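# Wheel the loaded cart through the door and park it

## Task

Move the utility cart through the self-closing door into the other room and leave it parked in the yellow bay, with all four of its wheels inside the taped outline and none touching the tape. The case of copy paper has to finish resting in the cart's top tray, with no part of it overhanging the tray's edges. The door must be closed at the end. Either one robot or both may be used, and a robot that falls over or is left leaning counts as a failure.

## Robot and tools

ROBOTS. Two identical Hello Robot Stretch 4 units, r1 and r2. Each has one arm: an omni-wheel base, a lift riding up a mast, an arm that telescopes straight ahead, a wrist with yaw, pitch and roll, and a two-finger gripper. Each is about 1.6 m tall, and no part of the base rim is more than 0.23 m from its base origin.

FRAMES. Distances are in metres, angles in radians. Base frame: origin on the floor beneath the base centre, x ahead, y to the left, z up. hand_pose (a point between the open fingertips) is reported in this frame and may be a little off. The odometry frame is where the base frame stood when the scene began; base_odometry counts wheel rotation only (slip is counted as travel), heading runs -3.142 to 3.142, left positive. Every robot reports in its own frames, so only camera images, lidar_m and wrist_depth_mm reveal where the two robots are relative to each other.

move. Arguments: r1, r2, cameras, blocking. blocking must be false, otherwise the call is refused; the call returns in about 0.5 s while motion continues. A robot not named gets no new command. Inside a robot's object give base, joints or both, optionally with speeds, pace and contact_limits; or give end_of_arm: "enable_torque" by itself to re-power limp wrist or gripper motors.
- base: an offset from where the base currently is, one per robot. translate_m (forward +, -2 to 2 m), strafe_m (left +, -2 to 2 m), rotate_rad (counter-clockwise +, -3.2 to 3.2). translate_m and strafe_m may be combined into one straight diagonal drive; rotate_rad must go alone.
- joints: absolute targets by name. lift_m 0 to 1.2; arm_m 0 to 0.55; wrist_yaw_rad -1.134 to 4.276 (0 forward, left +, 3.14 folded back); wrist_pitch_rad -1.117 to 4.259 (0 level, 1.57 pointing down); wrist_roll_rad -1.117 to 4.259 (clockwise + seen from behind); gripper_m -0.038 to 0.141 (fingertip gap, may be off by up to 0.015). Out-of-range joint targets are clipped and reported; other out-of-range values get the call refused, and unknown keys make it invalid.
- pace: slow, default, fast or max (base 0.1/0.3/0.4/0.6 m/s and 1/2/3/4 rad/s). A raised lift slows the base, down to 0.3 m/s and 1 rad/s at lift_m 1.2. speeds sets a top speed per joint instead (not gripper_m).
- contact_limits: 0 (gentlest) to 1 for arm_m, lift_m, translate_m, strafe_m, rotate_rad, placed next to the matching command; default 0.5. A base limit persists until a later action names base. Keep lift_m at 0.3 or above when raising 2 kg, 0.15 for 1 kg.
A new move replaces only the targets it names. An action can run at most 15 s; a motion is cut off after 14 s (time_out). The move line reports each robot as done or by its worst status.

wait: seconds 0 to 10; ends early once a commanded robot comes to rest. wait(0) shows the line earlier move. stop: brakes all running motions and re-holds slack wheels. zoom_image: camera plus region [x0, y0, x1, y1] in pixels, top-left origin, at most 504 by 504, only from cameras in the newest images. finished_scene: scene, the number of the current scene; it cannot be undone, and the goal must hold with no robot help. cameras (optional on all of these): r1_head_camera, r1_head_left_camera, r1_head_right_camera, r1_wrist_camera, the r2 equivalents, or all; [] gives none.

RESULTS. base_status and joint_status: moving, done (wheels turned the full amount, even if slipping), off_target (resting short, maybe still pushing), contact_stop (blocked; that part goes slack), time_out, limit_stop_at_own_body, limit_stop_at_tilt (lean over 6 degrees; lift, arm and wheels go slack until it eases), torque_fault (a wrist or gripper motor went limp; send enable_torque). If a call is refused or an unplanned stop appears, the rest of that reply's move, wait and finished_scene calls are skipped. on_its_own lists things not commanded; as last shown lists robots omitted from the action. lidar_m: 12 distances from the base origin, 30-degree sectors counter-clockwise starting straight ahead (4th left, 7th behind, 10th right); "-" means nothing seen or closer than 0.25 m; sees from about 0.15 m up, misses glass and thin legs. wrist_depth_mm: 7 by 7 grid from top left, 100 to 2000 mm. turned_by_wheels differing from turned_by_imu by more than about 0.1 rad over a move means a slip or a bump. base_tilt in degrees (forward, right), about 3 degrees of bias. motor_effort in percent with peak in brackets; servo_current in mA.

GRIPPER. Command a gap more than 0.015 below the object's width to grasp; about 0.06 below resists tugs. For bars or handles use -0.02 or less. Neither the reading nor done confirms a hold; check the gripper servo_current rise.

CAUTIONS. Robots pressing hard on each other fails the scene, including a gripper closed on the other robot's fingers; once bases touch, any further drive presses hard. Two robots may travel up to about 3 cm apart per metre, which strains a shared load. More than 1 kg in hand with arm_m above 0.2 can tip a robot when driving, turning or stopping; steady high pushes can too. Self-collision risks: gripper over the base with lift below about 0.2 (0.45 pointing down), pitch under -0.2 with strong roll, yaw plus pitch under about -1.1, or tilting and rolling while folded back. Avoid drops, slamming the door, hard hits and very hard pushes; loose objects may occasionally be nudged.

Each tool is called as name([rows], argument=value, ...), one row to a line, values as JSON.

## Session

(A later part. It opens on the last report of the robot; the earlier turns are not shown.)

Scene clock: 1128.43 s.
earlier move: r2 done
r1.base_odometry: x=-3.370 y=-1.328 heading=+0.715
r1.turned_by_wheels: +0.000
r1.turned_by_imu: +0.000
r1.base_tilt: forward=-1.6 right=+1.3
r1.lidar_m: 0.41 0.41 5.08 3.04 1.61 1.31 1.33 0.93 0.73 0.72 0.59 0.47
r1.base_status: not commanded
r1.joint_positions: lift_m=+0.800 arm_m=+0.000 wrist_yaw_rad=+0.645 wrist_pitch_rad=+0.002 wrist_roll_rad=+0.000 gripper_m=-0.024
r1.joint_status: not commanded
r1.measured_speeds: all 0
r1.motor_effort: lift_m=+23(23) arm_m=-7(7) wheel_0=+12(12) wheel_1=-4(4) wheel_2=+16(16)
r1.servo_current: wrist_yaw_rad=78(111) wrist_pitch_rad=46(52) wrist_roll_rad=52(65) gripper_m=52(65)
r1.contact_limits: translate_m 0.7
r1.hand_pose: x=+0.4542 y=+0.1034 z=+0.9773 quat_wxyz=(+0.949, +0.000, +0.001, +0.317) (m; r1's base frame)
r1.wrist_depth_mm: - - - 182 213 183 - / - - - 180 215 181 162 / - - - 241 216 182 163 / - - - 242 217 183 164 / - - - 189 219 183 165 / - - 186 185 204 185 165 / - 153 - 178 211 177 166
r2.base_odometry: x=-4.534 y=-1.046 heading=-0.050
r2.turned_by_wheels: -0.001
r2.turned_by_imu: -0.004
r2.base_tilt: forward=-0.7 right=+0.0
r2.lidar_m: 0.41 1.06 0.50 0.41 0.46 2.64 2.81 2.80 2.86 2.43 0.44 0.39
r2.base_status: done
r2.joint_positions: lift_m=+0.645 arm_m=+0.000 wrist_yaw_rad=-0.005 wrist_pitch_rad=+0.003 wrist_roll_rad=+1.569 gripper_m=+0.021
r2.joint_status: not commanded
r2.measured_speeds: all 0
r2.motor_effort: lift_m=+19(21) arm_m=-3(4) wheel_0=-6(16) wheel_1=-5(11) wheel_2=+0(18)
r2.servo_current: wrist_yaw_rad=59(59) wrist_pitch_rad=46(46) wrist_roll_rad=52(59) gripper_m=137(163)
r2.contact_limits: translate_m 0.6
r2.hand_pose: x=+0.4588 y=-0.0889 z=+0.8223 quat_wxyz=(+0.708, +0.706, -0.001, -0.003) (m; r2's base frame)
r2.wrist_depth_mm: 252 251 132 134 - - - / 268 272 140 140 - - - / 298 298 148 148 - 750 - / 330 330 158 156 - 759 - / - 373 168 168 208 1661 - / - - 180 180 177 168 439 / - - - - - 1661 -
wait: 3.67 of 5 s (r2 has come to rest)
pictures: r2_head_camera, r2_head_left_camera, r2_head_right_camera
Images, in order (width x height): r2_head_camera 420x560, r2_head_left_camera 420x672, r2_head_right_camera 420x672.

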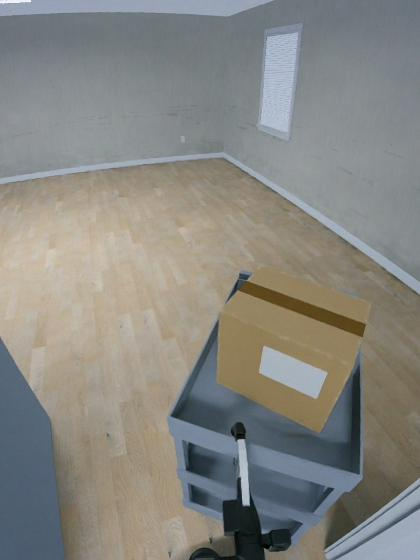

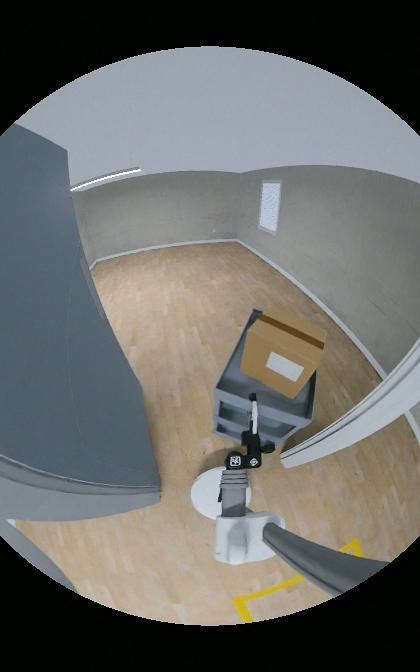

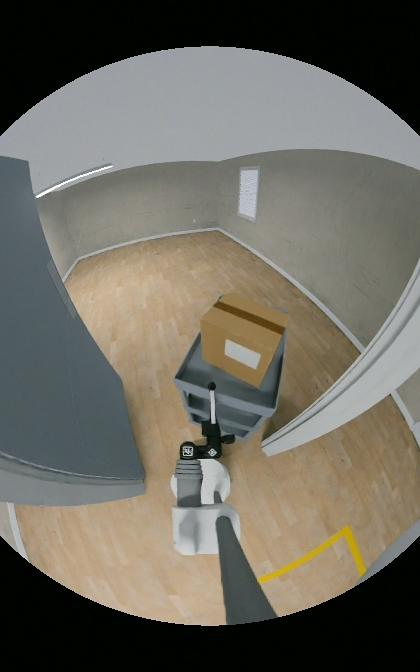

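move(blocking=false, r2={"base":{"translate_m":-0.15,"strafe_m":0.09},"contact_limits":{"translate_m":0.4},"pace":"slow"}, cameras=[])

wait(seconds=4, cameras=["r2_head_camera","r2_head_left_camera","r2_head_right_camera"])

Scene clock: 1137.30 s.
move: r2 moving
r1: as last shown
r1.base_tilt: forward=-1.6 right=+1.2
r1.lidar_m: 0.40 0.41 5.08 3.02 1.61 1.33 1.31 0.89 0.71 0.71 0.61 0.45
r1.motor_effort: lift_m=+23(23) arm_m=-7(7) wheel_0=+11(12) wheel_1=-4(4) wheel_2=+16(16)
r1.servo_current: wrist_yaw_rad=91(98) wrist_pitch_rad=39(52) wrist_roll_rad=39(52) gripper_m=52(59)
r1.contact_limits: translate_m 0.7
r1.wrist_depth_mm: - - - 182 214 183 - / - - - 181 215 180 163 / - - - 241 216 182 163 / - - - 242 217 183 164 / - - - 189 220 183 165 / - - 186 184 204 185 165 / - 152 - 178 210 178 166
r2.base_odometry: x=-4.546 y=-1.038 heading=-0.051
r2.turned_by_wheels: -0.001
r2.turned_by_imu: +0.000
r2.base_tilt: forward=-0.7 right=+0.1
r2.lidar_m: 0.42 1.02 0.50 0.42 0.45 2.63 2.82 2.80 2.86 2.45 0.42 0.40
r2.base_status: translate_m moving; strafe_m moving
r2.joint_positions: lift_m=+0.645 arm_m=+0.000 wrist_yaw_rad=-0.006 wrist_pitch_rad=+0.003 wrist_roll_rad=+1.569 gripper_m=+0.021
r2.joint_status: not commanded
r2.measured_speeds: translate_m=-0.048 strafe_m=+0.029 rotate_rad=-0.002 lift_m=+0.000 arm_m=+0.000 wrist_yaw_rad=-0.018 wrist_pitch_rad=+0.000 wrist_roll_rad=+0.000
r2.motor_effort: lift_m=+19(19) arm_m=-3(4) wheel_0=-15(17) wheel_1=+0(4) wheel_2=+8(11)
r2.servo_current: wrist_yaw_rad=46(59) wrist_pitch_rad=33(46) wrist_roll_rad=46(52) gripper_m=137(143)
r2.contact_limits: translate_m 0.4
r2.hand_pose: x=+0.4587 y=-0.0892 z=+0.8223 quat_wxyz=(+0.708, +0.706, -0.001, -0.003) (m; r2's base frame)
r2.wrist_depth_mm: 254 252 135 135 - - - / 273 278 142 143 - - - / 300 301 151 151 - 750 - / 330 330 159 160 - 750 - / - 373 170 170 185 1661 - / - 180 182 182 178 167 442 / - - - - - 1661 -
pictures: none
No camera images: "cameras" was empty.

Scene clock: 1139.70 s.
earlier move: r2 done
r1.base_odometry: x=-3.370 y=-1.328 heading=+0.715
r1.turned_by_wheels: +0.000
r1.turned_by_imu: +0.000
r1.base_tilt: forward=-1.6 right=+1.2
r1.lidar_m: 0.39 0.40 5.07 3.03 1.60 1.32 1.31 0.90 0.72 0.71 0.61 0.47
r1.base_status: not commanded
r1.joint_positions: lift_m=+0.800 arm_m=+0.000 wrist_yaw_rad=+0.645 wrist_pitch_rad=+0.002 wrist_roll_rad=+0.000 gripper_m=-0.024
r1.joint_status: not commanded
r1.measured_speeds: all 0
r1.motor_effort: lift_m=+23(23) arm_m=-7(7) wheel_0=+12(12) wheel_1=-4(4) wheel_2=+16(16)
r1.servo_current: wrist_yaw_rad=72(98) wrist_pitch_rad=52(52) wrist_roll_rad=65(65) gripper_m=59(65)
r1.contact_limits: translate_m 0.7
r1.hand_pose: x=+0.4542 y=+0.1034 z=+0.9773 quat_wxyz=(+0.949, +0.000, +0.001, +0.317) (m; r1's base frame)
r1.wrist_depth_mm: - - - 182 213 183 - / - - - 181 214 180 162 / - - - 240 216 182 163 / - - - 244 218 183 164 / - - - 189 220 184 164 / - - 185 185 204 185 165 / - 153 - 178 210 177 165
r2.base_odometry: x=-4.679 y=-0.949 heading=-0.051
r2.turned_by_wheels: +0.000
r2.turned_by_imu: -0.001
r2.base_tilt: forward=-0.7 right=+0.1
r2.lidar_m: 0.40 0.69 0.35 0.32 2.21 2.53 2.69 2.68 2.98 2.54 0.35 0.36
r2.base_status: done
r2.joint_positions: lift_m=+0.645 arm_m=+0.000 wrist_yaw_rad=-0.009 wrist_pitch_rad=+0.003 wrist_roll_rad=+1.569 gripper_m=+0.021
r2.joint_status: not commanded
r2.measured_speeds: all 0
r2.motor_effort: lift_m=+19(19) arm_m=-4(4) wheel_0=-9(20) wheel_1=+4(5) wheel_2=+2(11)
r2.servo_current: wrist_yaw_rad=59(72) wrist_pitch_rad=39(46) wrist_roll_rad=59(59) gripper_m=130(150)
r2.contact_limits: translate_m 0.4
r2.hand_pose: x=+0.4585 y=-0.0899 z=+0.8223 quat_wxyz=(+0.708, +0.706, -0.002, -0.004) (m; r2's base frame)
r2.wrist_depth_mm: 235 109 107 106 - - - / 260 249 115 114 - - - / 301 301 125 127 - 654 - / 368 355 141 145 - 1618 - / - - 160 160 - 1661 436 / - - 182 179 177 168 1138 / - - - - - 1618 1078
wait: 2.40 of 4 s (r2 has come to rest)
pictures: r2_head_camera, r2_head_left_camera, r2_head_right_camera
Images, in order (width x height): r2_head_camera 420x560, r2_head_left_camera 420x672, r2_head_right_camera 420x672.

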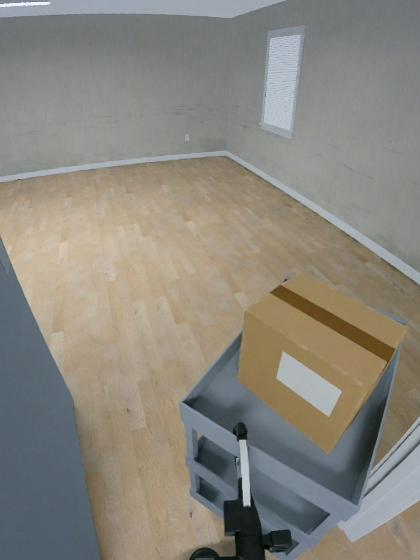

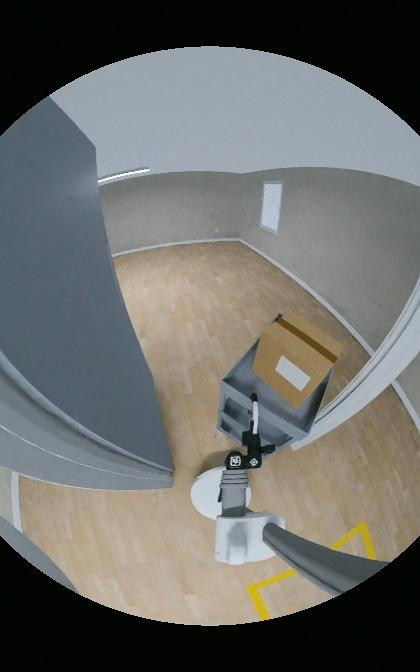

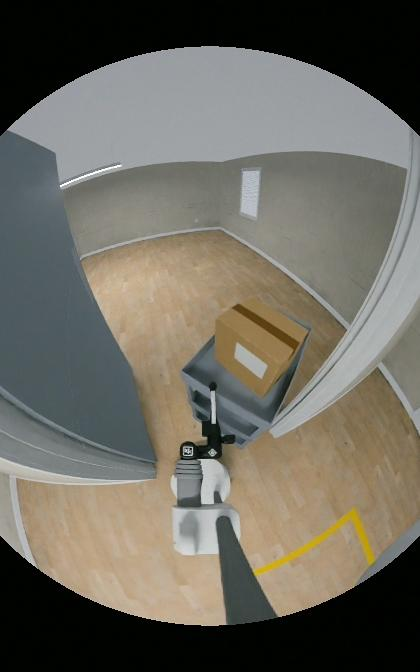

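move(blocking=false, r2={"base":{"translate_m":0.3,"strafe_m":0.0},"contact_limits":{"translate_m":0.5},"pace":"slow"}, cameras=[])

wait(seconds=6, cameras=["r2_head_camera","r2_head_left_camera"])

move(blocking=false, r2={"base":{"rotate_rad":-0.35},"contact_limits":{"rotate_rad":0.5},"pace":"slow"}, cameras=[])

wait(seconds=3, cameras=["r2_head_camera","r2_head_left_camera","r2_head_right_camera"])

Scene clock: 1157.50 s.
move: r2 moving
r1: as last shown
r1.lidar_m: 0.39 0.40 5.05 3.04 1.61 1.30 1.32 0.89 0.73 0.73 0.57 0.46
r1.servo_current: wrist_yaw_rad=98(111) wrist_pitch_rad=46(46) wrist_roll_rad=39(59) gripper_m=59(59)
r1.contact_limits: translate_m 0.7
r1.wrist_depth_mm: - - - 182 214 184 - / - - - 181 214 181 162 / - - - 240 216 182 163 / - - - 243 218 182 164 / - - - 189 220 183 164 / - - 185 184 204 185 165 / - 153 - 178 211 177 165
r2.base_odometry: x=-4.667 y=-0.949 heading=-0.051
r2.turned_by_wheels: +0.000
r2.turned_by_imu: +0.001
r2.base_tilt: forward=-0.7 right=+0.1
r2.lidar_m: 0.40 0.70 0.38 0.35 2.19 2.53 2.68 2.69 3.01 2.55 0.37 0.34
r2.base_status: translate_m moving; strafe_m moving
r2.joint_positions: lift_m=+0.645 arm_m=+0.000 wrist_yaw_rad=-0.009 wrist_pitch_rad=+0.003 wrist_roll_rad=+1.569 gripper_m=+0.021
r2.joint_status: not commanded
r2.measured_speeds: translate_m=+0.049 strafe_m=+0.000 rotate_rad=+0.000 lift_m=+0.000 arm_m=+0.000 wrist_yaw_rad=+0.000 wrist_pitch_rad=+0.000 wrist_roll_rad=+0.000
r2.motor_effort: lift_m=+19(19) arm_m=-3(4) wheel_0=+5(10) wheel_1=+6(8) wheel_2=-15(15)
r2.servo_current: wrist_yaw_rad=59(72) wrist_pitch_rad=39(39) wrist_roll_rad=39(59) gripper_m=130(143)
r2.contact_limits: translate_m 0.5
r2.hand_pose: x=+0.4585 y=-0.0899 z=+0.8223 quat_wxyz=(+0.708, +0.706, -0.002, -0.004) (m; r2's base frame)
r2.wrist_depth_mm: 231 234 103 - - - - / 258 247 111 112 - - - / 300 301 121 121 - 640 - / 387 357 138 138 - 1618 - / - - 156 157 - 1708 445 / - - 181 176 178 168 1118 / - - - - - 1756 1078
pictures: none
No camera images: "cameras" was empty.

Scene clock: 1161.30 s.
earlier move: r2 done
r1.base_odometry: x=-3.370 y=-1.328 heading=+0.715
r1.turned_by_wheels: +0.000
r1.turned_by_imu: +0.000
r1.base_tilt: forward=-1.5 right=+1.2
r1.lidar_m: 0.39 0.42 5.06 3.04 1.60 1.31 1.31 0.86 0.73 0.73 0.59 0.43
r1.base_status: not commanded
r1.joint_positions: lift_m=+0.800 arm_m=+0.000 wrist_yaw_rad=+0.645 wrist_pitch_rad=+0.002 wrist_roll_rad=+0.000 gripper_m=-0.024
r1.joint_status: not commanded
r1.measured_speeds: all 0
r1.motor_effort: lift_m=+23(23) arm_m=-7(7) wheel_0=+11(12) wheel_1=-4(4) wheel_2=+16(16)
r1.servo_current: wrist_yaw_rad=78(111) wrist_pitch_rad=46(52) wrist_roll_rad=46(65) gripper_m=52(59)
r1.contact_limits: translate_m 0.7
r1.hand_pose: x=+0.4542 y=+0.1034 z=+0.9773 quat_wxyz=(+0.949, +0.000, +0.001, +0.317) (m; r1's base frame)
r1.wrist_depth_mm: - - - 182 213 184 - / - - - 181 215 180 162 / - - - 240 216 182 163 / - - - 243 217 183 164 / - - - 188 220 183 164 / - - 186 183 204 185 165 / - 153 - 178 211 177 166
r2.base_odometry: x=-4.380 y=-0.964 heading=-0.051
r2.turned_by_wheels: +0.000
r2.turned_by_imu: +0.002
r2.base_tilt: forward=-0.7 right=+0.0
r2.lidar_m: 0.40 0.98 0.48 0.38 0.36 2.81 2.98 2.98 2.87 0.56 0.25 0.25
r2.base_status: done
r2.joint_positions: lift_m=+0.645 arm_m=+0.000 wrist_yaw_rad=-0.011 wrist_pitch_rad=+0.003 wrist_roll_rad=+1.569 gripper_m=+0.021
r2.joint_status: not commanded
r2.measured_speeds: all 0
r2.motor_effort: lift_m=+18(19) arm_m=+4(4) wheel_0=+4(15) wheel_1=+1(9) wheel_2=-11(15)
r2.servo_current: wrist_yaw_rad=65(78) wrist_pitch_rad=39(52) wrist_roll_rad=52(59) gripper_m=117(143)
r2.contact_limits: translate_m 0.5
r2.hand_pose: x=+0.4583 y=-0.0906 z=+0.8223 quat_wxyz=(+0.708, +0.706, -0.003, -0.005) (m; r2's base frame)
r2.wrist_depth_mm: - - - - - - - / - - - - - - - / - - - - - - - / - - - - - - - / - - - - - - 1160 / - 180 158 135 177 174 330 / - - - - - 1708 1098
wait: 3.80 of 6 s (r2 has come to rest)
pictures: r2_head_camera, r2_head_left_camera
Images, in order (width x height): r2_head_camera 420x560, r2_head_left_camera 420x672.

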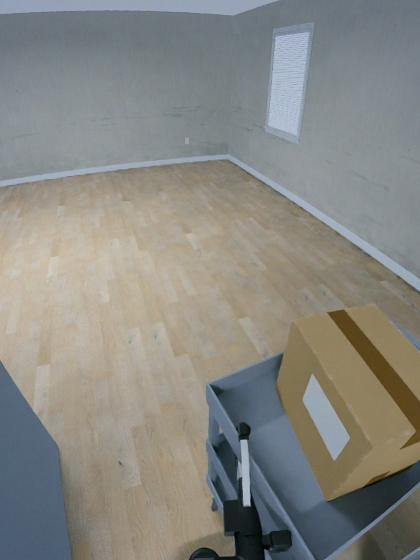

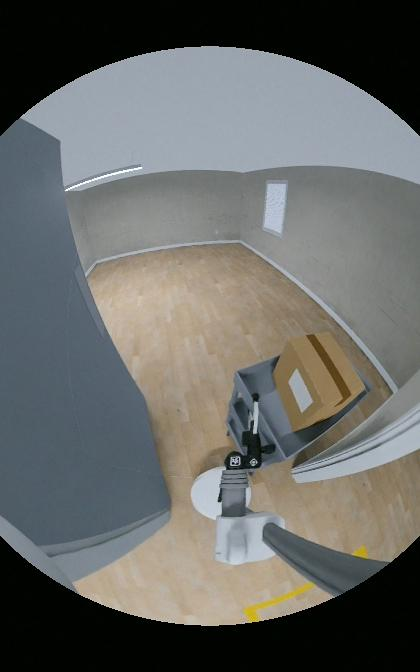

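Scene clock: 1161.80 s.
move: r2 moving
r1: as last shown
r1.base_tilt: forward=-1.6 right=+1.2
r1.lidar_m: 0.38 0.41 5.07 3.03 1.59 1.30 1.30 0.90 0.72 0.72 0.59 0.45
r1.servo_current: wrist_yaw_rad=78(104) wrist_pitch_rad=39(52) wrist_roll_rad=59(59) gripper_m=52(59)
r1.contact_limits: translate_m 0.7
r1.wrist_depth_mm: - - - 182 213 183 - / - - - 181 214 180 163 / - - - 241 216 182 163 / - - - 243 217 182 164 / - - - 189 219 183 165 / - - 186 184 204 185 165 / - 153 - 178 211 177 165
r2.base_odometry: x=-4.380 y=-0.963 heading=-0.174
r2.turned_by_wheels: -0.123
r2.turned_by_imu: -0.118
r2.base_tilt: forward=-0.7 right=+0.0
r2.lidar_m: 0.40 5.77 0.52 0.37 0.37 0.47 3.03 2.97 3.17 0.60 0.27 0.28
r2.base_status: rotate_rad moving
r2.joint_positions: lift_m=+0.645 arm_m=+0.000 wrist_yaw_rad=+0.011 wrist_pitch_rad=+0.003 wrist_roll_rad=+1.569 gripper_m=+0.021
r2.joint_status: not commanded
r2.measured_speeds: translate_m=-0.001 strafe_m=+0.000 rotate_rad=-0.474 lift_m=+0.000 arm_m=+0.000 wrist_yaw_rad=+0.077 wrist_pitch_rad=+0.000 wrist_roll_rad=+0.000
r2.motor_effort: lift_m=+18(19) arm_m=+3(4) wheel_0=+20(20) wheel_1=+10(10) wheel_2=+13(13)
r2.servo_current: wrist_yaw_rad=72(72) wrist_pitch_rad=39(46) wrist_roll_rad=46(52) gripper_m=124(124)
r2.contact_limits: rotate_rad 0.5
r2.hand_pose: x=+0.4602 y=-0.0843 z=+0.8223 quat_wxyz=(+0.708, +0.706, +0.005, +0.003) (m; r2's base frame)
r2.wrist_depth_mm: - - - - - - - / - - - - - - - / - - - - - - - / - - - - - - - / - - - - - - 1182 / - 179 145 144 175 173 327 / - - - - - 1708 1098
pictures: none
No camera images: "cameras" was empty.

Scene clock: 1163.10 s.
earlier move: r2 done
r1.base_odometry: x=-3.370 y=-1.328 heading=+0.715
r1.turned_by_wheels: +0.000
r1.turned_by_imu: +0.000
r1.base_tilt: forward=-1.6 right=+1.2
r1.lidar_m: 0.38 0.40 5.07 3.05 1.60 1.32 1.29 0.90 0.73 0.73 0.58 0.45
r1.base_status: not commanded
r1.joint_positions: lift_m=+0.800 arm_m=+0.000 wrist_yaw_rad=+0.645 wrist_pitch_rad=+0.002 wrist_roll_rad=+0.000 gripper_m=-0.024
r1.joint_status: not commanded
r1.measured_speeds: all 0
r1.motor_effort: lift_m=+23(23) arm_m=-7(7) wheel_0=+11(12) wheel_1=-3(4) wheel_2=+16(16)
r1.servo_current: wrist_yaw_rad=59(104) wrist_pitch_rad=39(52) wrist_roll_rad=33(59) gripper_m=59(59)
r1.contact_limits: translate_m 0.7
r1.hand_pose: x=+0.4542 y=+0.1034 z=+0.9773 quat_wxyz=(+0.949, +0.000, +0.001, +0.317) (m; r1's base frame)
r1.wrist_depth_mm: - - - 182 213 183 - / - - - 181 215 181 162 / - - - 242 216 181 163 / - - - 244 216 183 164 / - - - 189 219 183 164 / - - 186 183 204 185 165 / - 153 - 178 211 177 166
r2.base_odometry: x=-4.380 y=-0.964 heading=-0.401
r2.turned_by_wheels: -0.227
r2.turned_by_imu: -0.219
r2.base_tilt: forward=-0.7 right=+0.1
r2.lidar_m: 0.41 5.76 0.72 0.39 0.36 0.40 2.95 2.97 2.98 2.68 0.36 0.33
r2.base_status: done
r2.joint_positions: lift_m=+0.645 arm_m=+0.000 wrist_yaw_rad=-0.001 wrist_pitch_rad=+0.003 wrist_roll_rad=+1.570 gripper_m=+0.021
r2.joint_status: not commanded
r2.measured_speeds: all 0
r2.motor_effort: lift_m=+18(19) arm_m=-4(4) wheel_0=+0(23) wheel_1=+3(10) wheel_2=+4(17)
r2.servo_current: wrist_yaw_rad=46(111) wrist_pitch_rad=39(46) wrist_roll_rad=39(59) gripper_m=124(124)
r2.contact_limits: rotate_rad 0.5
r2.hand_pose: x=+0.4592 y=-0.0878 z=+0.8224 quat_wxyz=(+0.708, +0.707, +0.000, -0.001) (m; r2's base frame)
r2.wrist_depth_mm: 229 - - - - - - / 257 252 107 107 - - - / 306 306 120 120 - 609 - / - 373 136 140 - 1661 488 / - - 157 158 - 1661 442 / - - 181 175 179 1366 1205 / - - - - - 1366 -
wait: 1.30 of 3 s (r2 has come to rest)
pictures: r2_head_camera, r2_head_left_camera, r2_head_right_camera
Images, in order (width x height): r2_head_camera 420x560, r2_head_left_camera 420x672, r2_head_right_camera 420x672.

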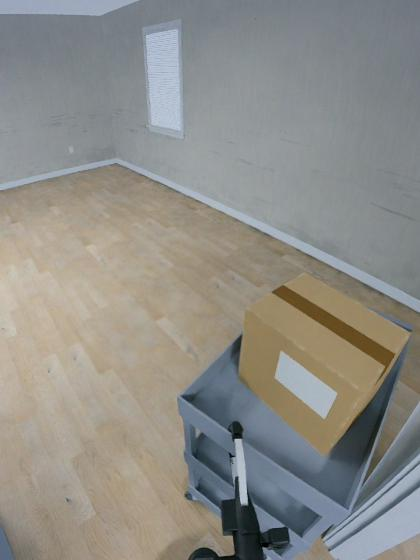

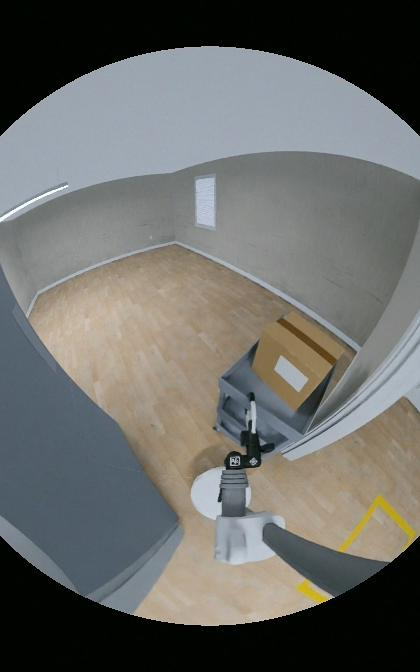

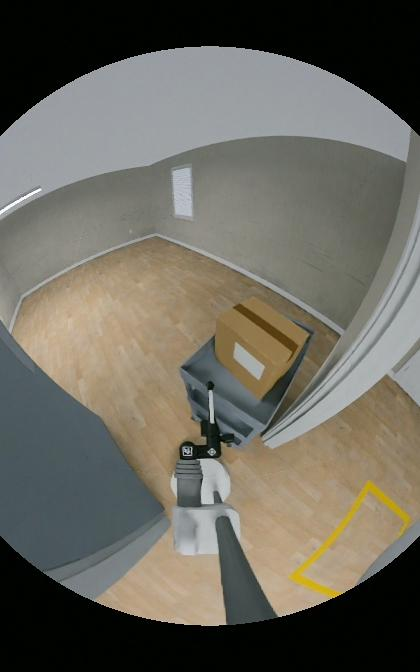

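move(blocking=false, r2={"base":{"translate_m":0.92,"strafe_m":0.36},"contact_limits":{"translate_m":0.4}}, cameras=[])

wait(seconds=7, cameras=["r2_head_camera","r2_head_left_camera","r2_head_right_camera"])

Scene clock: 1185.00 s.
move: r2 moving
r1: as last shown
r1.lidar_m: 0.39 0.39 5.05 3.05 1.63 1.31 1.30 0.90 0.74 0.71 0.59 0.44
r1.motor_effort: lift_m=+23(23) arm_m=-7(7) wheel_0=+11(12) wheel_1=-4(4) wheel_2=+16(16)
r1.servo_current: wrist_yaw_rad=91(98) wrist_pitch_rad=39(46) wrist_roll_rad=52(78) gripper_m=59(59)
r1.contact_limits: translate_m 0.7
r1.wrist_depth_mm: - - - 181 213 183 - / - - - 181 215 180 162 / - - - 241 216 182 163 / - - - 244 217 183 164 / - - - 188 218 184 164 / - - 186 184 204 185 165 / - 153 - 179 210 177 165
r2.base_odometry: x=-4.346 y=-0.965 heading=-0.401
r2.turned_by_wheels: +0.000
r2.turned_by_imu: +0.000
r2.base_tilt: forward=-0.8 right=+0.0
r2.lidar_m: 0.40 5.74 0.72 0.42 0.37 0.38 2.94 3.00 3.03 2.67 0.36 0.33
r2.base_status: translate_m moving; strafe_m moving
r2.joint_positions: lift_m=+0.645 arm_m=+0.000 wrist_yaw_rad=-0.004 wrist_pitch_rad=+0.003 wrist_roll_rad=+1.570 gripper_m=+0.021
r2.joint_status: not commanded
r2.measured_speeds: translate_m=+0.121 strafe_m=+0.047 rotate_rad=-0.001 lift_m=+0.000 arm_m=+0.000 wrist_yaw_rad=-0.024 wrist_pitch_rad=+0.000 wrist_roll_rad=+0.000
r2.motor_effort: lift_m=+18(18) arm_m=+1(4) wheel_0=+5(10) wheel_1=+9(12) wheel_2=-18(18)
r2.servo_current: wrist_yaw_rad=52(59) wrist_pitch_rad=46(46) wrist_roll_rad=39(59) gripper_m=117(124)
r2.contact_limits: translate_m 0.4
r2.hand_pose: x=+0.4589 y=-0.0885 z=+0.8224 quat_wxyz=(+0.708, +0.707, +0.000, -0.002) (m; r2's base frame)
r2.wrist_depth_mm: 228 - - - - - - / 257 259 104 105 - - - / 306 298 117 118 - 597 - / - 379 134 138 - 1708 480 / - - 156 156 - 1661 436 / - - 180 174 179 168 1160 / - - - - 310 310 307
pictures: none
No camera images: "cameras" was empty.

Scene clock: 1189.20 s.
earlier move: r2 done
r1.base_odometry: x=-3.370 y=-1.328 heading=+0.715
r1.turned_by_wheels: +0.000
r1.turned_by_imu: +0.000
r1.base_tilt: forward=-1.6 right=+1.2
r1.lidar_m: 0.39 0.40 5.08 3.02 1.60 1.31 1.29 0.89 0.71 0.71 0.60 0.45
r1.base_status: not commanded
r1.joint_positions: lift_m=+0.800 arm_m=+0.000 wrist_yaw_rad=+0.645 wrist_pitch_rad=+0.002 wrist_roll_rad=+0.000 gripper_m=-0.024
r1.joint_status: not commanded
r1.measured_speeds: all 0
r1.motor_effort: lift_m=+23(23) arm_m=-7(7) wheel_0=+12(12) wheel_1=-4(4) wheel_2=+16(16)
r1.servo_current: wrist_yaw_rad=98(104) wrist_pitch_rad=46(52) wrist_roll_rad=59(78) gripper_m=59(59)
r1.contact_limits: translate_m 0.7
r1.hand_pose: x=+0.4542 y=+0.1034 z=+0.9773 quat_wxyz=(+0.949, +0.000, +0.001, +0.317) (m; r1's base frame)
r1.wrist_depth_mm: - - - 182 213 183 - / - - - 181 214 181 162 / - - - 241 216 182 163 / - - - 243 217 183 164 / - - - 189 219 183 164 / - - 186 184 204 185 165 / - 153 - 178 210 177 165
r2.base_odometry: x=-3.392 y=-0.992 heading=-0.401
r2.turned_by_wheels: +0.000
r2.turned_by_imu: -0.031
r2.base_tilt: forward=-0.7 right=+0.1
r2.lidar_m: 0.43 4.84 4.37 2.84 0.74 0.72 0.89 3.91 1.00 1.21 0.27 0.29
r2.base_status: done
r2.joint_positions: lift_m=+0.645 arm_m=+0.000 wrist_yaw_rad=-0.010 wrist_pitch_rad=+0.003 wrist_roll_rad=+1.570 gripper_m=+0.021
r2.joint_status: not commanded
r2.measured_speeds: all 0
r2.motor_effort: lift_m=+17(18) arm_m=+4(4) wheel_0=+1(11) wheel_1=+3(12) wheel_2=-4(27)
r2.servo_current: wrist_yaw_rad=59(312) wrist_pitch_rad=33(46) wrist_roll_rad=39(65) gripper_m=124(130)
r2.contact_limits: translate_m 0.4
r2.hand_pose: x=+0.4584 y=-0.0903 z=+0.8225 quat_wxyz=(+0.708, +0.707, -0.003, -0.004) (m; r2's base frame)
r2.wrist_depth_mm: - - - - - - - / - - - - - - - / - - - - - - - / - - - - - - - / - - 124 115 - 1464 1182 / - - 181 154 181 329 332 / - - - - - 1808 1118
wait: 4.20 of 7 s (r2 has come to rest)
pictures: r2_head_camera, r2_head_left_camera, r2_head_right_camera
Images, in order (width x height): r2_head_camera 420x560, r2_head_left_camera 420x672, r2_head_right_camera 420x672.

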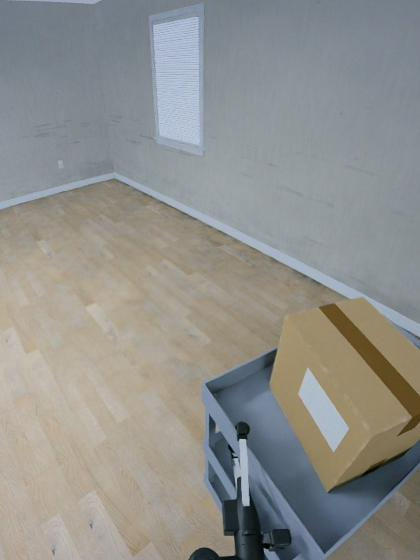

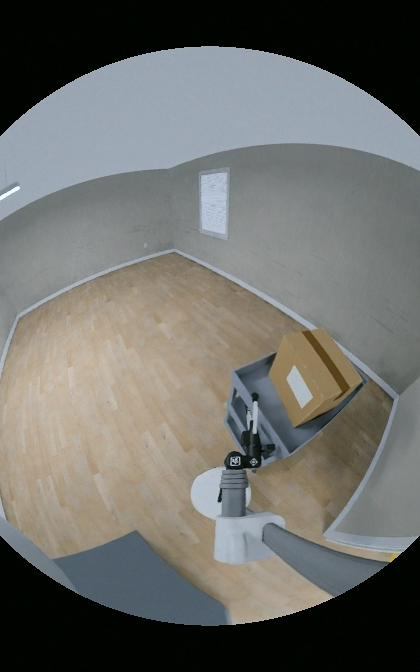

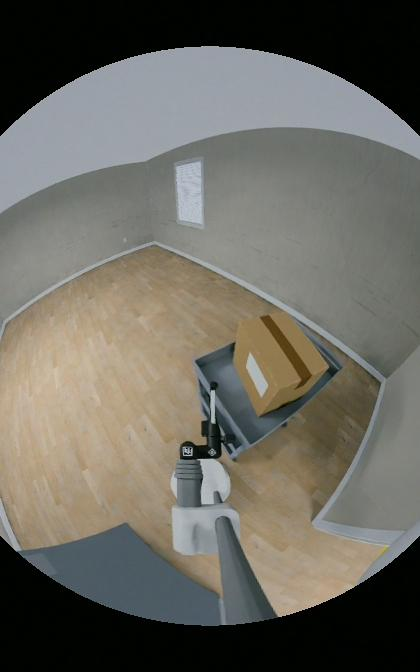

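move(blocking=false, r2={"base":{"translate_m":0.15,"strafe_m":0.5},"contact_limits":{"strafe_m":0.4},"pace":"slow"}, cameras=[])

wait(seconds=8, cameras=["r2_head_camera","r2_head_left_camera","r2_head_right_camera"])

Scene clock: 1196.10 s.
move: r2 moving
r1: as last shown
r1.lidar_m: 0.40 0.41 5.07 3.03 1.58 1.30 1.31 0.90 0.74 0.73 0.58 0.45
r1.servo_current: wrist_yaw_rad=91(104) wrist_pitch_rad=46(52) wrist_roll_rad=59(59) gripper_m=52(59)
r1.contact_limits: translate_m 0.7
r1.wrist_depth_mm: - - - 182 213 183 - / - - - 182 214 181 162 / - - - 241 216 182 163 / - - - 243 218 183 164 / - - - 189 220 183 164 / - - 185 184 204 185 165 / - 153 - 177 211 177 166
r2.base_odometry: x=-3.384 y=-0.982 heading=-0.402
r2.turned_by_wheels: -0.002
r2.turned_by_imu: -0.001
r2.base_tilt: forward=-0.6 right=+0.1
r2.lidar_m: 0.42 4.81 4.41 2.85 0.74 0.73 0.85 3.93 1.03 1.23 0.28 0.29
r2.base_status: translate_m moving; strafe_m moving
r2.joint_positions: lift_m=+0.645 arm_m=+0.000 wrist_yaw_rad=-0.010 wrist_pitch_rad=+0.003 wrist_roll_rad=+1.570 gripper_m=+0.021
r2.joint_status: not commanded
r2.measured_speeds: translate_m=+0.015 strafe_m=+0.047 rotate_rad=-0.003 lift_m=+0.000 arm_m=+0.000 wrist_yaw_rad=-0.002 wrist_pitch_rad=+0.000 wrist_roll_rad=+0.000
r2.motor_effort: lift_m=+17(17) arm_m=+4(4) wheel_0=-16(16) wheel_1=+5(8) wheel_2=-11(12)
r2.servo_current: wrist_yaw_rad=52(72) wrist_pitch_rad=39(46) wrist_roll_rad=46(52) gripper_m=124(130)
r2.contact_limits: strafe_m 0.4
r2.hand_pose: x=+0.4584 y=-0.0903 z=+0.8225 quat_wxyz=(+0.708, +0.707, -0.003, -0.004) (m; r2's base frame)
r2.wrist_depth_mm: - - - - - - - / - - - - - - - / - - - - - - - / - - - - - - 424 / - - 123 123 - 1537 1205 / - 180 179 164 178 322 334 / - - - - - 1863 1098
pictures: none
No camera images: "cameras" was empty.

Scene clock: 1202.07 s.
earlier move: r2 done
r1.base_odometry: x=-3.370 y=-1.328 heading=+0.715
r1.turned_by_wheels: +0.000
r1.turned_by_imu: +0.000
r1.base_tilt: forward=-1.6 right=+1.2
r1.lidar_m: 0.39 0.42 5.06 3.02 1.60 1.32 1.31 0.90 0.73 0.72 0.59 0.44
r1.base_status: not commanded
r1.joint_positions: lift_m=+0.800 arm_m=+0.000 wrist_yaw_rad=+0.645 wrist_pitch_rad=+0.002 wrist_roll_rad=+0.000 gripper_m=-0.024
r1.joint_status: not commanded
r1.measured_speeds: all 0
r1.motor_effort: lift_m=+23(23) arm_m=-7(7) wheel_0=+12(12) wheel_1=-3(4) wheel_2=+16(16)
r1.servo_current: wrist_yaw_rad=78(104) wrist_pitch_rad=46(52) wrist_roll_rad=33(78) gripper_m=59(65)
r1.contact_limits: translate_m 0.7
r1.hand_pose: x=+0.4542 y=+0.1034 z=+0.9773 quat_wxyz=(+0.949, +0.000, +0.001, +0.317) (m; r1's base frame)
r1.wrist_depth_mm: - - - 182 213 183 - / - - - 181 216 181 163 / - - - 241 216 182 163 / - - - 243 218 183 165 / - - - 189 220 183 164 / - - 185 184 204 184 165 / - 153 - 177 211 177 166
r2.base_odometry: x=-3.059 y=-0.591 heading=-0.401
r2.turned_by_wheels: +0.001
r2.turned_by_imu: -0.004
r2.base_tilt: forward=-0.7 right=+0.1
r2.lidar_m: 0.41 4.40 3.93 2.51 2.28 0.96 0.58 1.03 1.53 1.71 0.32 0.34
r2.base_status: done
r2.joint_positions: lift_m=+0.645 arm_m=+0.000 wrist_yaw_rad=-0.003 wrist_pitch_rad=+0.003 wrist_roll_rad=+1.571 gripper_m=+0.021
r2.joint_status: not commanded
r2.measured_speeds: all 0
r2.motor_effort: lift_m=+17(17) arm_m=+4(4) wheel_0=-8(25) wheel_1=+3(8) wheel_2=-4(16)
r2.servo_current: wrist_yaw_rad=52(117) wrist_pitch_rad=46(52) wrist_roll_rad=39(59) gripper_m=117(130)
r2.contact_limits: strafe_m 0.4
r2.hand_pose: x=+0.4590 y=-0.0884 z=+0.8225 quat_wxyz=(+0.707, +0.707, +0.000, -0.002) (m; r2's base frame)
r2.wrist_depth_mm: 229 - - - - - - / 260 272 104 104 - - - / 314 315 115 116 - 569 - / - 397 133 138 - 1661 473 / - - 158 159 - 1661 433 / - - 183 - 179 1366 1138 / - - - - 309 306 314
wait: 5.97 of 8 s (r2 has come to rest)
pictures: r2_head_camera, r2_head_left_camera, r2_head_right_camera
Images, in order (width x height): r2_head_camera 420x560, r2_head_left_camera 420x672, r2_head_right_camera 420x672.

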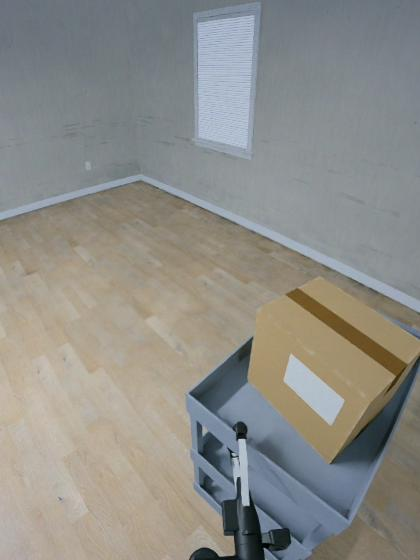

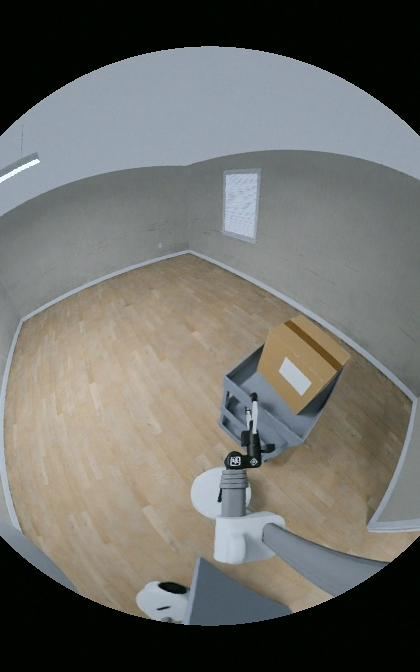

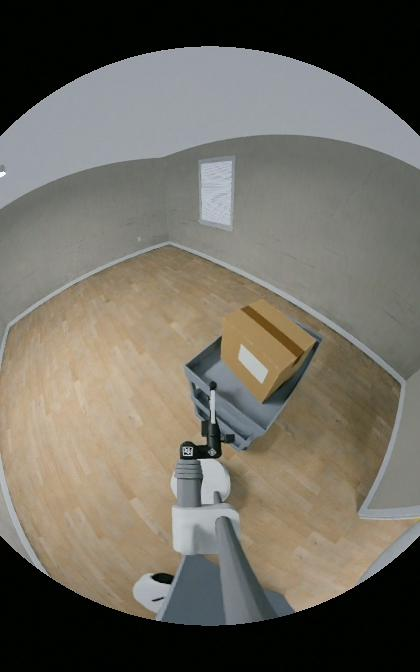

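move(blocking=false, r2={"base":{"translate_m":0.6,"strafe_m":0.28},"contact_limits":{"translate_m":0.4},"pace":"slow"}, cameras=[])

wait(seconds=9, cameras=["r2_head_camera"])

move(blocking=false, r2={"base":{"translate_m":-0.4,"strafe_m":-0.32},"contact_limits":{"translate_m":0.4},"pace":"slow"}, cameras=[])

wait(seconds=7, cameras=["r2_head_camera","r2_head_left_camera"])

Scene clock: 1221.20 s.
move: r2 moving
r1: as last shown
r1.base_tilt: forward=-1.5 right=+1.2
r1.lidar_m: 0.39 0.41 5.05 3.02 1.58 1.32 1.31 0.91 0.73 0.74 0.60 0.45
r1.motor_effort: lift_m=+23(23) arm_m=-7(7) wheel_0=+11(12) wheel_1=-4(4) wheel_2=+16(16)
r1.servo_current: wrist_yaw_rad=98(98) wrist_pitch_rad=46(46) wrist_roll_rad=52(65) gripper_m=52(59)
r1.contact_limits: translate_m 0.7
r1.wrist_depth_mm: - - - 182 213 183 - / - - - 181 215 180 162 / - - - 240 216 182 163 / - - - 243 217 183 164 / - - - 189 219 183 165 / - - 185 184 204 185 165 / - 153 - 178 211 177 165
r2.base_odometry: x=-3.045 y=-0.590 heading=-0.402
r2.turned_by_wheels: +0.000
r2.turned_by_imu: +0.001
r2.base_tilt: forward=-0.7 right=+0.0
r2.lidar_m: 0.43 4.38 3.90 2.53 2.29 0.98 0.59 1.01 1.54 1.76 0.32 0.33
r2.base_status: translate_m moving; strafe_m moving
r2.joint_positions: lift_m=+0.645 arm_m=+0.000 wrist_yaw_rad=-0.003 wrist_pitch_rad=+0.003 wrist_roll_rad=+1.571 gripper_m=+0.021
r2.joint_status: not commanded
r2.measured_speeds: translate_m=+0.049 strafe_m=+0.023 rotate_rad=+0.001 lift_m=+0.000 arm_m=+0.000 wrist_yaw_rad=+0.000 wrist_pitch_rad=+0.000 wrist_roll_rad=+0.000
r2.motor_effort: lift_m=+17(17) arm_m=+4(4) wheel_0=+4(6) wheel_1=+7(9) wheel_2=-15(15)
r2.servo_current: wrist_yaw_rad=33(59) wrist_pitch_rad=39(46) wrist_roll_rad=46(52) gripper_m=124(130)
r2.contact_limits: translate_m 0.4
r2.hand_pose: x=+0.4590 y=-0.0884 z=+0.8225 quat_wxyz=(+0.707, +0.707, +0.000, -0.002) (m; r2's base frame)
r2.wrist_depth_mm: 226 - - - - - - / 259 - - 101 - - - / 314 303 114 113 - 564 - / - 397 130 135 - 1537 469 / - - 154 156 - 1661 436 / - - 182 177 180 1397 1160 / - - - - 314 307 315
pictures: none
No camera images: "cameras" was empty.

Scene clock: 1228.50 s.
earlier move: r2 done
r1.base_odometry: x=-3.370 y=-1.328 heading=+0.715
r1.turned_by_wheels: +0.000
r1.turned_by_imu: +0.000
r1.base_tilt: forward=-1.5 right=+1.2
r1.lidar_m: 0.39 0.40 1.63 3.04 1.60 1.30 1.29 0.89 0.74 0.72 0.60 0.44
r1.base_status: not commanded
r1.joint_positions: lift_m=+0.800 arm_m=+0.000 wrist_yaw_rad=+0.645 wrist_pitch_rad=+0.002 wrist_roll_rad=+0.000 gripper_m=-0.024
r1.joint_status: not commanded
r1.measured_speeds: all 0
r1.motor_effort: lift_m=+23(23) arm_m=-7(7) wheel_0=+11(12) wheel_1=-4(4) wheel_2=+16(16)
r1.servo_current: wrist_yaw_rad=78(111) wrist_pitch_rad=39(52) wrist_roll_rad=46(78) gripper_m=52(65)
r1.contact_limits: translate_m 0.7
r1.hand_pose: x=+0.4542 y=+0.1034 z=+0.9773 quat_wxyz=(+0.949, +0.000, +0.001, +0.317) (m; r1's base frame)
r1.wrist_depth_mm: - - - 182 213 183 - / - - - 181 215 180 162 / - - - 241 216 182 163 / - - - 242 217 183 164 / - - - 189 220 183 164 / - - 185 184 204 184 165 / - 153 - 178 210 177 165
r2.base_odometry: x=-2.398 y=-0.568 heading=-0.402
r2.turned_by_wheels: +0.000
r2.turned_by_imu: -0.002
r2.base_tilt: forward=-0.7 right=+0.1
r2.lidar_m: 0.42 3.77 3.78 2.71 2.44 2.46 1.20 1.50 2.09 2.52 0.25 0.25
r2.base_status: done
r2.joint_positions: lift_m=+0.645 arm_m=+0.000 wrist_yaw_rad=-0.022 wrist_pitch_rad=+0.003 wrist_roll_rad=+1.570 gripper_m=+0.021
r2.joint_status: not commanded
r2.measured_speeds: all 0
r2.on_its_own: wrist_yaw_rad is at rest, and its servo_current (137 mA) is outside its rest range (0 to 104 mA)
r2.motor_effort: lift_m=+17(17) arm_m=+4(4) wheel_0=-1(14) wheel_1=+2(9) wheel_2=-11(18)
r2.servo_current: wrist_yaw_rad=137(143) wrist_pitch_rad=39(52) wrist_roll_rad=65(65) gripper_m=124(130)
r2.contact_limits: translate_m 0.4
r2.hand_pose: x=+0.4573 y=-0.0936 z=+0.8225 quat_wxyz=(+0.707, +0.707, -0.007, -0.009) (m; r2's base frame)
r2.wrist_depth_mm: - - - - - - - / - - - - - - - / - - - - - - - / - - - - - - - / - - - - - - 1160 / - 179 143 146 179 327 1098 / - - - - - 1756 1060
wait: 7.30 of 9 s (r2 has come to rest)
pictures: r2_head_camera
Images, in order (width x height): r2_head_camera 420x560.

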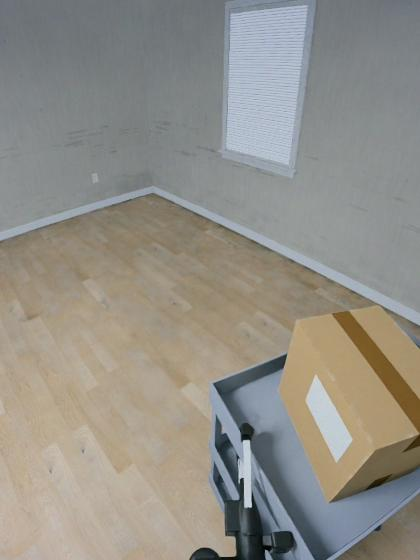

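Scene clock: 1229.00 s.
move: r2 moving
r1: as last shown
r1.base_tilt: forward=-1.5 right=+1.3
r1.lidar_m: 0.40 0.42 5.06 3.02 1.60 1.32 1.31 0.91 0.74 0.73 0.60 0.46
r1.motor_effort: lift_m=+23(23) arm_m=-7(7) wheel_0=+12(12) wheel_1=-4(4) wheel_2=+16(16)
r1.servo_current: wrist_yaw_rad=85(98) wrist_pitch_rad=39(46) wrist_roll_rad=46(59) gripper_m=59(59)
r1.contact_limits: translate_m 0.7
r1.wrist_depth_mm: - - - 183 213 183 - / - - - 181 216 180 162 / - - - 241 216 182 163 / - - - 243 217 183 164 / - - - 189 219 184 165 / - - 185 183 204 184 165 / - 153 - 178 211 176 165
r2.base_odometry: x=-2.410 y=-0.571 heading=-0.402
r2.turned_by_wheels: +0.000
r2.turned_by_imu: +0.000
r2.base_tilt: forward=-0.7 right=+0.0
r2.lidar_m: 0.41 3.78 3.81 2.70 2.43 2.46 1.18 1.50 2.07 2.53 0.25 0.26
r2.base_status: translate_m moving; strafe_m moving
r2.joint_positions: lift_m=+0.645 arm_m=+0.000 wrist_yaw_rad=-0.021 wrist_pitch_rad=+0.003 wrist_roll_rad=+1.570 gripper_m=+0.021
r2.joint_status: not commanded
r2.measured_speeds: translate_m=-0.041 strafe_m=-0.033 rotate_rad=+0.003 lift_m=+0.000 arm_m=+0.000 wrist_yaw_rad=+0.010 wrist_pitch_rad=+0.000 wrist_roll_rad=+0.000
r2.motor_effort: lift_m=+17(17) arm_m=+4(4) wheel_0=+1(4) wheel_1=-11(11) wheel_2=+8(10)
r2.servo_current: wrist_yaw_rad=130(137) wrist_pitch_rad=39(46) wrist_roll_rad=46(65) gripper_m=124(124)
r2.contact_limits: translate_m 0.4
r2.hand_pose: x=+0.4573 y=-0.0935 z=+0.8225 quat_wxyz=(+0.707, +0.707, -0.007, -0.009) (m; r2's base frame)
r2.wrist_depth_mm: - - - - - - - / - - - - - - - / - - - - - - - / - - - - - - - / - - - - - - 1160 / - 180 140 141 179 330 349 / - - - - - 1756 1098
pictures: none
No camera images: "cameras" was empty.

Scene clock: 1234.83 s.
earlier move: r2 done
r1.base_odometry: x=-3.370 y=-1.328 heading=+0.715
r1.turned_by_wheels: +0.000
r1.turned_by_imu: +0.000
r1.base_tilt: forward=-1.6 right=+1.2
r1.lidar_m: 0.40 0.40 5.07 3.03 1.60 1.31 1.31 0.92 0.73 0.71 0.58 0.45
r1.base_status: not commanded
r1.joint_positions: lift_m=+0.800 arm_m=+0.000 wrist_yaw_rad=+0.645 wrist_pitch_rad=+0.002 wrist_roll_rad=+0.000 gripper_m=-0.024
r1.joint_status: not commanded
r1.measured_speeds: all 0
r1.motor_effort: lift_m=+23(23) arm_m=-7(7) wheel_0=+12(12) wheel_1=-4(4) wheel_2=+16(16)
r1.servo_current: wrist_yaw_rad=85(104) wrist_pitch_rad=39(52) wrist_roll_rad=46(72) gripper_m=59(65)
r1.contact_limits: translate_m 0.7
r1.hand_pose: x=+0.4542 y=+0.1034 z=+0.9773 quat_wxyz=(+0.949, +0.000, +0.001, +0.317) (m; r1's base frame)
r1.wrist_depth_mm: - - - 182 213 183 - / - - - 181 214 181 163 / - - - 241 216 182 163 / - - - 243 217 183 164 / - - - 189 220 184 164 / - - 185 183 203 185 165 / - 153 - 178 211 177 165
r2.base_odometry: x=-2.891 y=-0.706 heading=-0.402
r2.turned_by_wheels: +0.000
r2.turned_by_imu: +0.002
r2.base_tilt: forward=-0.7 right=+0.1
r2.lidar_m: 0.40 4.27 4.19 2.69 2.44 1.15 0.82 1.37 1.58 1.93 2.31 0.42
r2.base_status: done
r2.joint_positions: lift_m=+0.645 arm_m=+0.000 wrist_yaw_rad=+0.005 wrist_pitch_rad=+0.003 wrist_roll_rad=+1.571 gripper_m=+0.021
r2.joint_status: not commanded
r2.measured_speeds: all 0
r2.motor_effort: lift_m=+17(17) arm_m=+4(4) wheel_0=+4(12) wheel_1=-5(11) wheel_2=+8(13)
r2.servo_current: wrist_yaw_rad=46(137) wrist_pitch_rad=52(52) wrist_roll_rad=59(65) gripper_m=117(130)
r2.contact_limits: translate_m 0.4
r2.hand_pose: x=+0.4597 y=-0.0860 z=+0.8225 quat_wxyz=(+0.707, +0.707, +0.003, +0.001) (m; r2's base frame)
r2.wrist_depth_mm: 272 272 156 156 - - - / 287 289 161 162 - 750 - / 309 310 168 167 - 759 - / 340 334 175 175 - - - / 375 364 183 182 - 707 - / - 384 186 - 180 168 - / - - - - - 1661 -
wait: 5.83 of 7 s (r2 has come to rest)
pictures: r2_head_camera, r2_head_left_camera
Images, in order (width x height): r2_head_camera 420x560, r2_head_left_camera 420x672.

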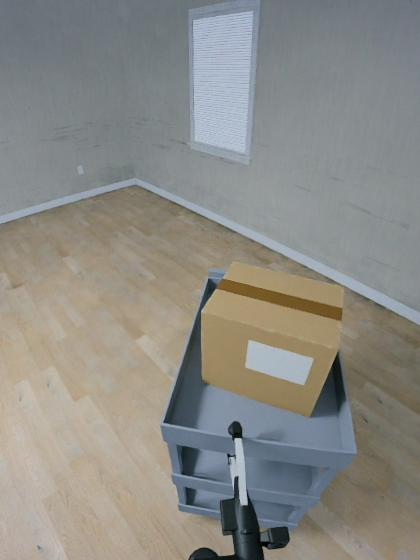

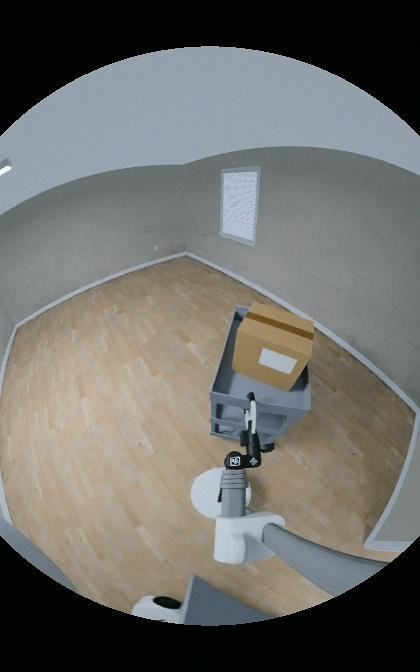

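move(blocking=false, r2={"base":{"translate_m":-0.25,"strafe_m":-0.4},"contact_limits":{"translate_m":0.4},"pace":"slow"}, cameras=[])

wait(seconds=7, cameras=["r2_head_camera","r2_head_left_camera"])

Scene clock: 1241.50 s.
move: r2 moving
r1: as last shown
r1.lidar_m: 0.40 0.40 5.06 3.06 1.59 1.30 1.31 0.89 0.73 0.73 0.56 0.46
r1.motor_effort: lift_m=+23(23) arm_m=-7(7) wheel_0=+11(12) wheel_1=-3(4) wheel_2=+16(16)
r1.servo_current: wrist_yaw_rad=91(104) wrist_pitch_rad=39(52) wrist_roll_rad=52(78) gripper_m=52(59)
r1.contact_limits: translate_m 0.7
r1.wrist_depth_mm: - - - 182 213 184 - / - - - 180 215 181 163 / - - - 240 217 182 163 / - - - 243 217 183 164 / - - - 189 219 183 164 / - - 185 184 204 185 165 / - 153 - 178 210 176 165
r2.base_odometry: x=-2.901 y=-0.713 heading=-0.401
r2.turned_by_wheels: +0.001
r2.turned_by_imu: +0.002
r2.base_tilt: forward=-0.7 right=+0.0
r2.lidar_m: 0.43 4.28 4.13 2.71 2.43 1.13 0.80 1.38 1.59 1.90 2.30 0.40
r2.base_status: translate_m moving; strafe_m moving
r2.joint_positions: lift_m=+0.645 arm_m=+0.000 wrist_yaw_rad=+0.005 wrist_pitch_rad=+0.003 wrist_roll_rad=+1.571 gripper_m=+0.021
r2.joint_status: not commanded
r2.measured_speeds: translate_m=-0.026 strafe_m=-0.041 rotate_rad=+0.000 lift_m=+0.000 arm_m=+0.000 wrist_yaw_rad=+0.000 wrist_pitch_rad=+0.000 wrist_roll_rad=+0.000
r2.motor_effort: lift_m=+17(17) arm_m=+4(4) wheel_0=+9(9) wheel_1=-7(10) wheel_2=+11(13)
r2.servo_current: wrist_yaw_rad=39(59) wrist_pitch_rad=39(52) wrist_roll_rad=46(52) gripper_m=124(124)
r2.contact_limits: translate_m 0.4
r2.hand_pose: x=+0.4597 y=-0.0860 z=+0.8225 quat_wxyz=(+0.707, +0.707, +0.003, +0.001) (m; r2's base frame)
r2.wrist_depth_mm: 272 272 156 156 - - - / 289 289 162 162 - 741 - / 309 309 168 168 - 750 - / 340 336 175 175 - - - / 373 364 183 182 - 723 - / - 382 185 - 181 168 - / - - - - - 1661 -
pictures: none
No camera images: "cameras" was empty.

Scene clock: 1247.00 s.
earlier move: r2 done
r1.base_odometry: x=-3.370 y=-1.328 heading=+0.715
r1.turned_by_wheels: +0.000
r1.turned_by_imu: +0.000
r1.base_tilt: forward=-1.6 right=+1.2
r1.lidar_m: 0.40 0.40 5.06 3.04 1.59 1.31 1.30 0.91 0.72 0.71 0.60 0.46
r1.base_status: not commanded
r1.joint_positions: lift_m=+0.800 arm_m=+0.000 wrist_yaw_rad=+0.645 wrist_pitch_rad=+0.002 wrist_roll_rad=+0.000 gripper_m=-0.024
r1.joint_status: not commanded
r1.measured_speeds: all 0
r1.motor_effort: lift_m=+23(23) arm_m=-7(7) wheel_0=+12(12) wheel_1=-3(4) wheel_2=+16(16)
r1.servo_current: wrist_yaw_rad=78(117) wrist_pitch_rad=46(52) wrist_roll_rad=39(78) gripper_m=59(59)
r1.contact_limits: translate_m 0.7
r1.hand_pose: x=+0.4542 y=+0.1034 z=+0.9773 quat_wxyz=(+0.949, +0.000, +0.001, +0.317) (m; r1's base frame)
r1.wrist_depth_mm: - - - 182 213 183 - / - - - 181 215 180 162 / - - - 241 216 182 163 / - - - 243 217 183 164 / - - - 189 220 184 164 / - - 185 185 204 185 165 / - 153 - 178 211 177 165
r2.base_odometry: x=-3.276 y=-0.977 heading=-0.400
r2.turned_by_wheels: +0.000
r2.turned_by_imu: +0.002
r2.base_tilt: forward=-0.7 right=+0.1
r2.lidar_m: 0.32 0.39 4.44 2.84 0.77 0.76 0.91 4.03 1.13 1.38 2.16 0.48
r2.base_status: done
r2.joint_positions: lift_m=+0.645 arm_m=+0.000 wrist_yaw_rad=+0.006 wrist_pitch_rad=+0.003 wrist_roll_rad=+1.571 gripper_m=+0.021
r2.joint_status: not commanded
r2.measured_speeds: all 0
r2.motor_effort: lift_m=+17(17) arm_m=+4(4) wheel_0=+7(15) wheel_1=-3(10) wheel_2=+9(14)
r2.servo_current: wrist_yaw_rad=39(65) wrist_pitch_rad=46(52) wrist_roll_rad=39(59) gripper_m=124(130)
r2.contact_limits: translate_m 0.4
r2.hand_pose: x=+0.4598 y=-0.0857 z=+0.8225 quat_wxyz=(+0.707, +0.707, +0.003, +0.001) (m; r2's base frame)
r2.wrist_depth_mm: - - - - - - - / - - - - - 1618 427 / - - - - - 1661 - / - 384 384 - - 1983 - / 370 364 362 - - - - / 347 343 186 - 181 161 - / 332 324 322 - - 707 -
wait: 5.50 of 7 s (r2 has come to rest)
pictures: r2_head_camera, r2_head_left_camera
Images, in order (width x height): r2_head_camera 420x560, r2_head_left_camera 420x672.

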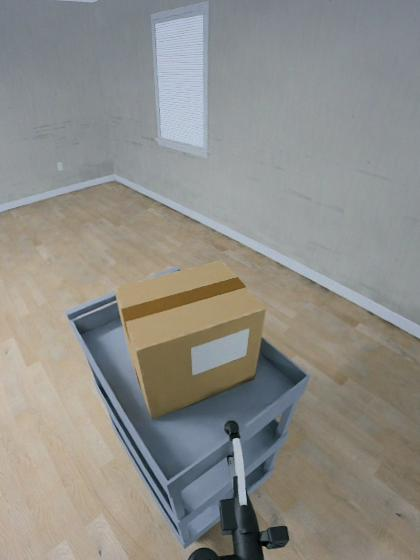

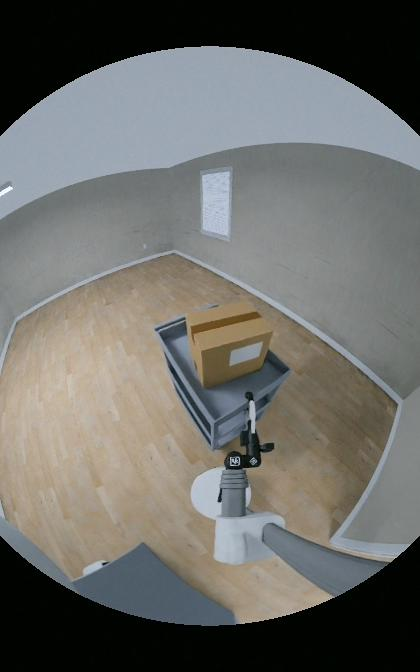

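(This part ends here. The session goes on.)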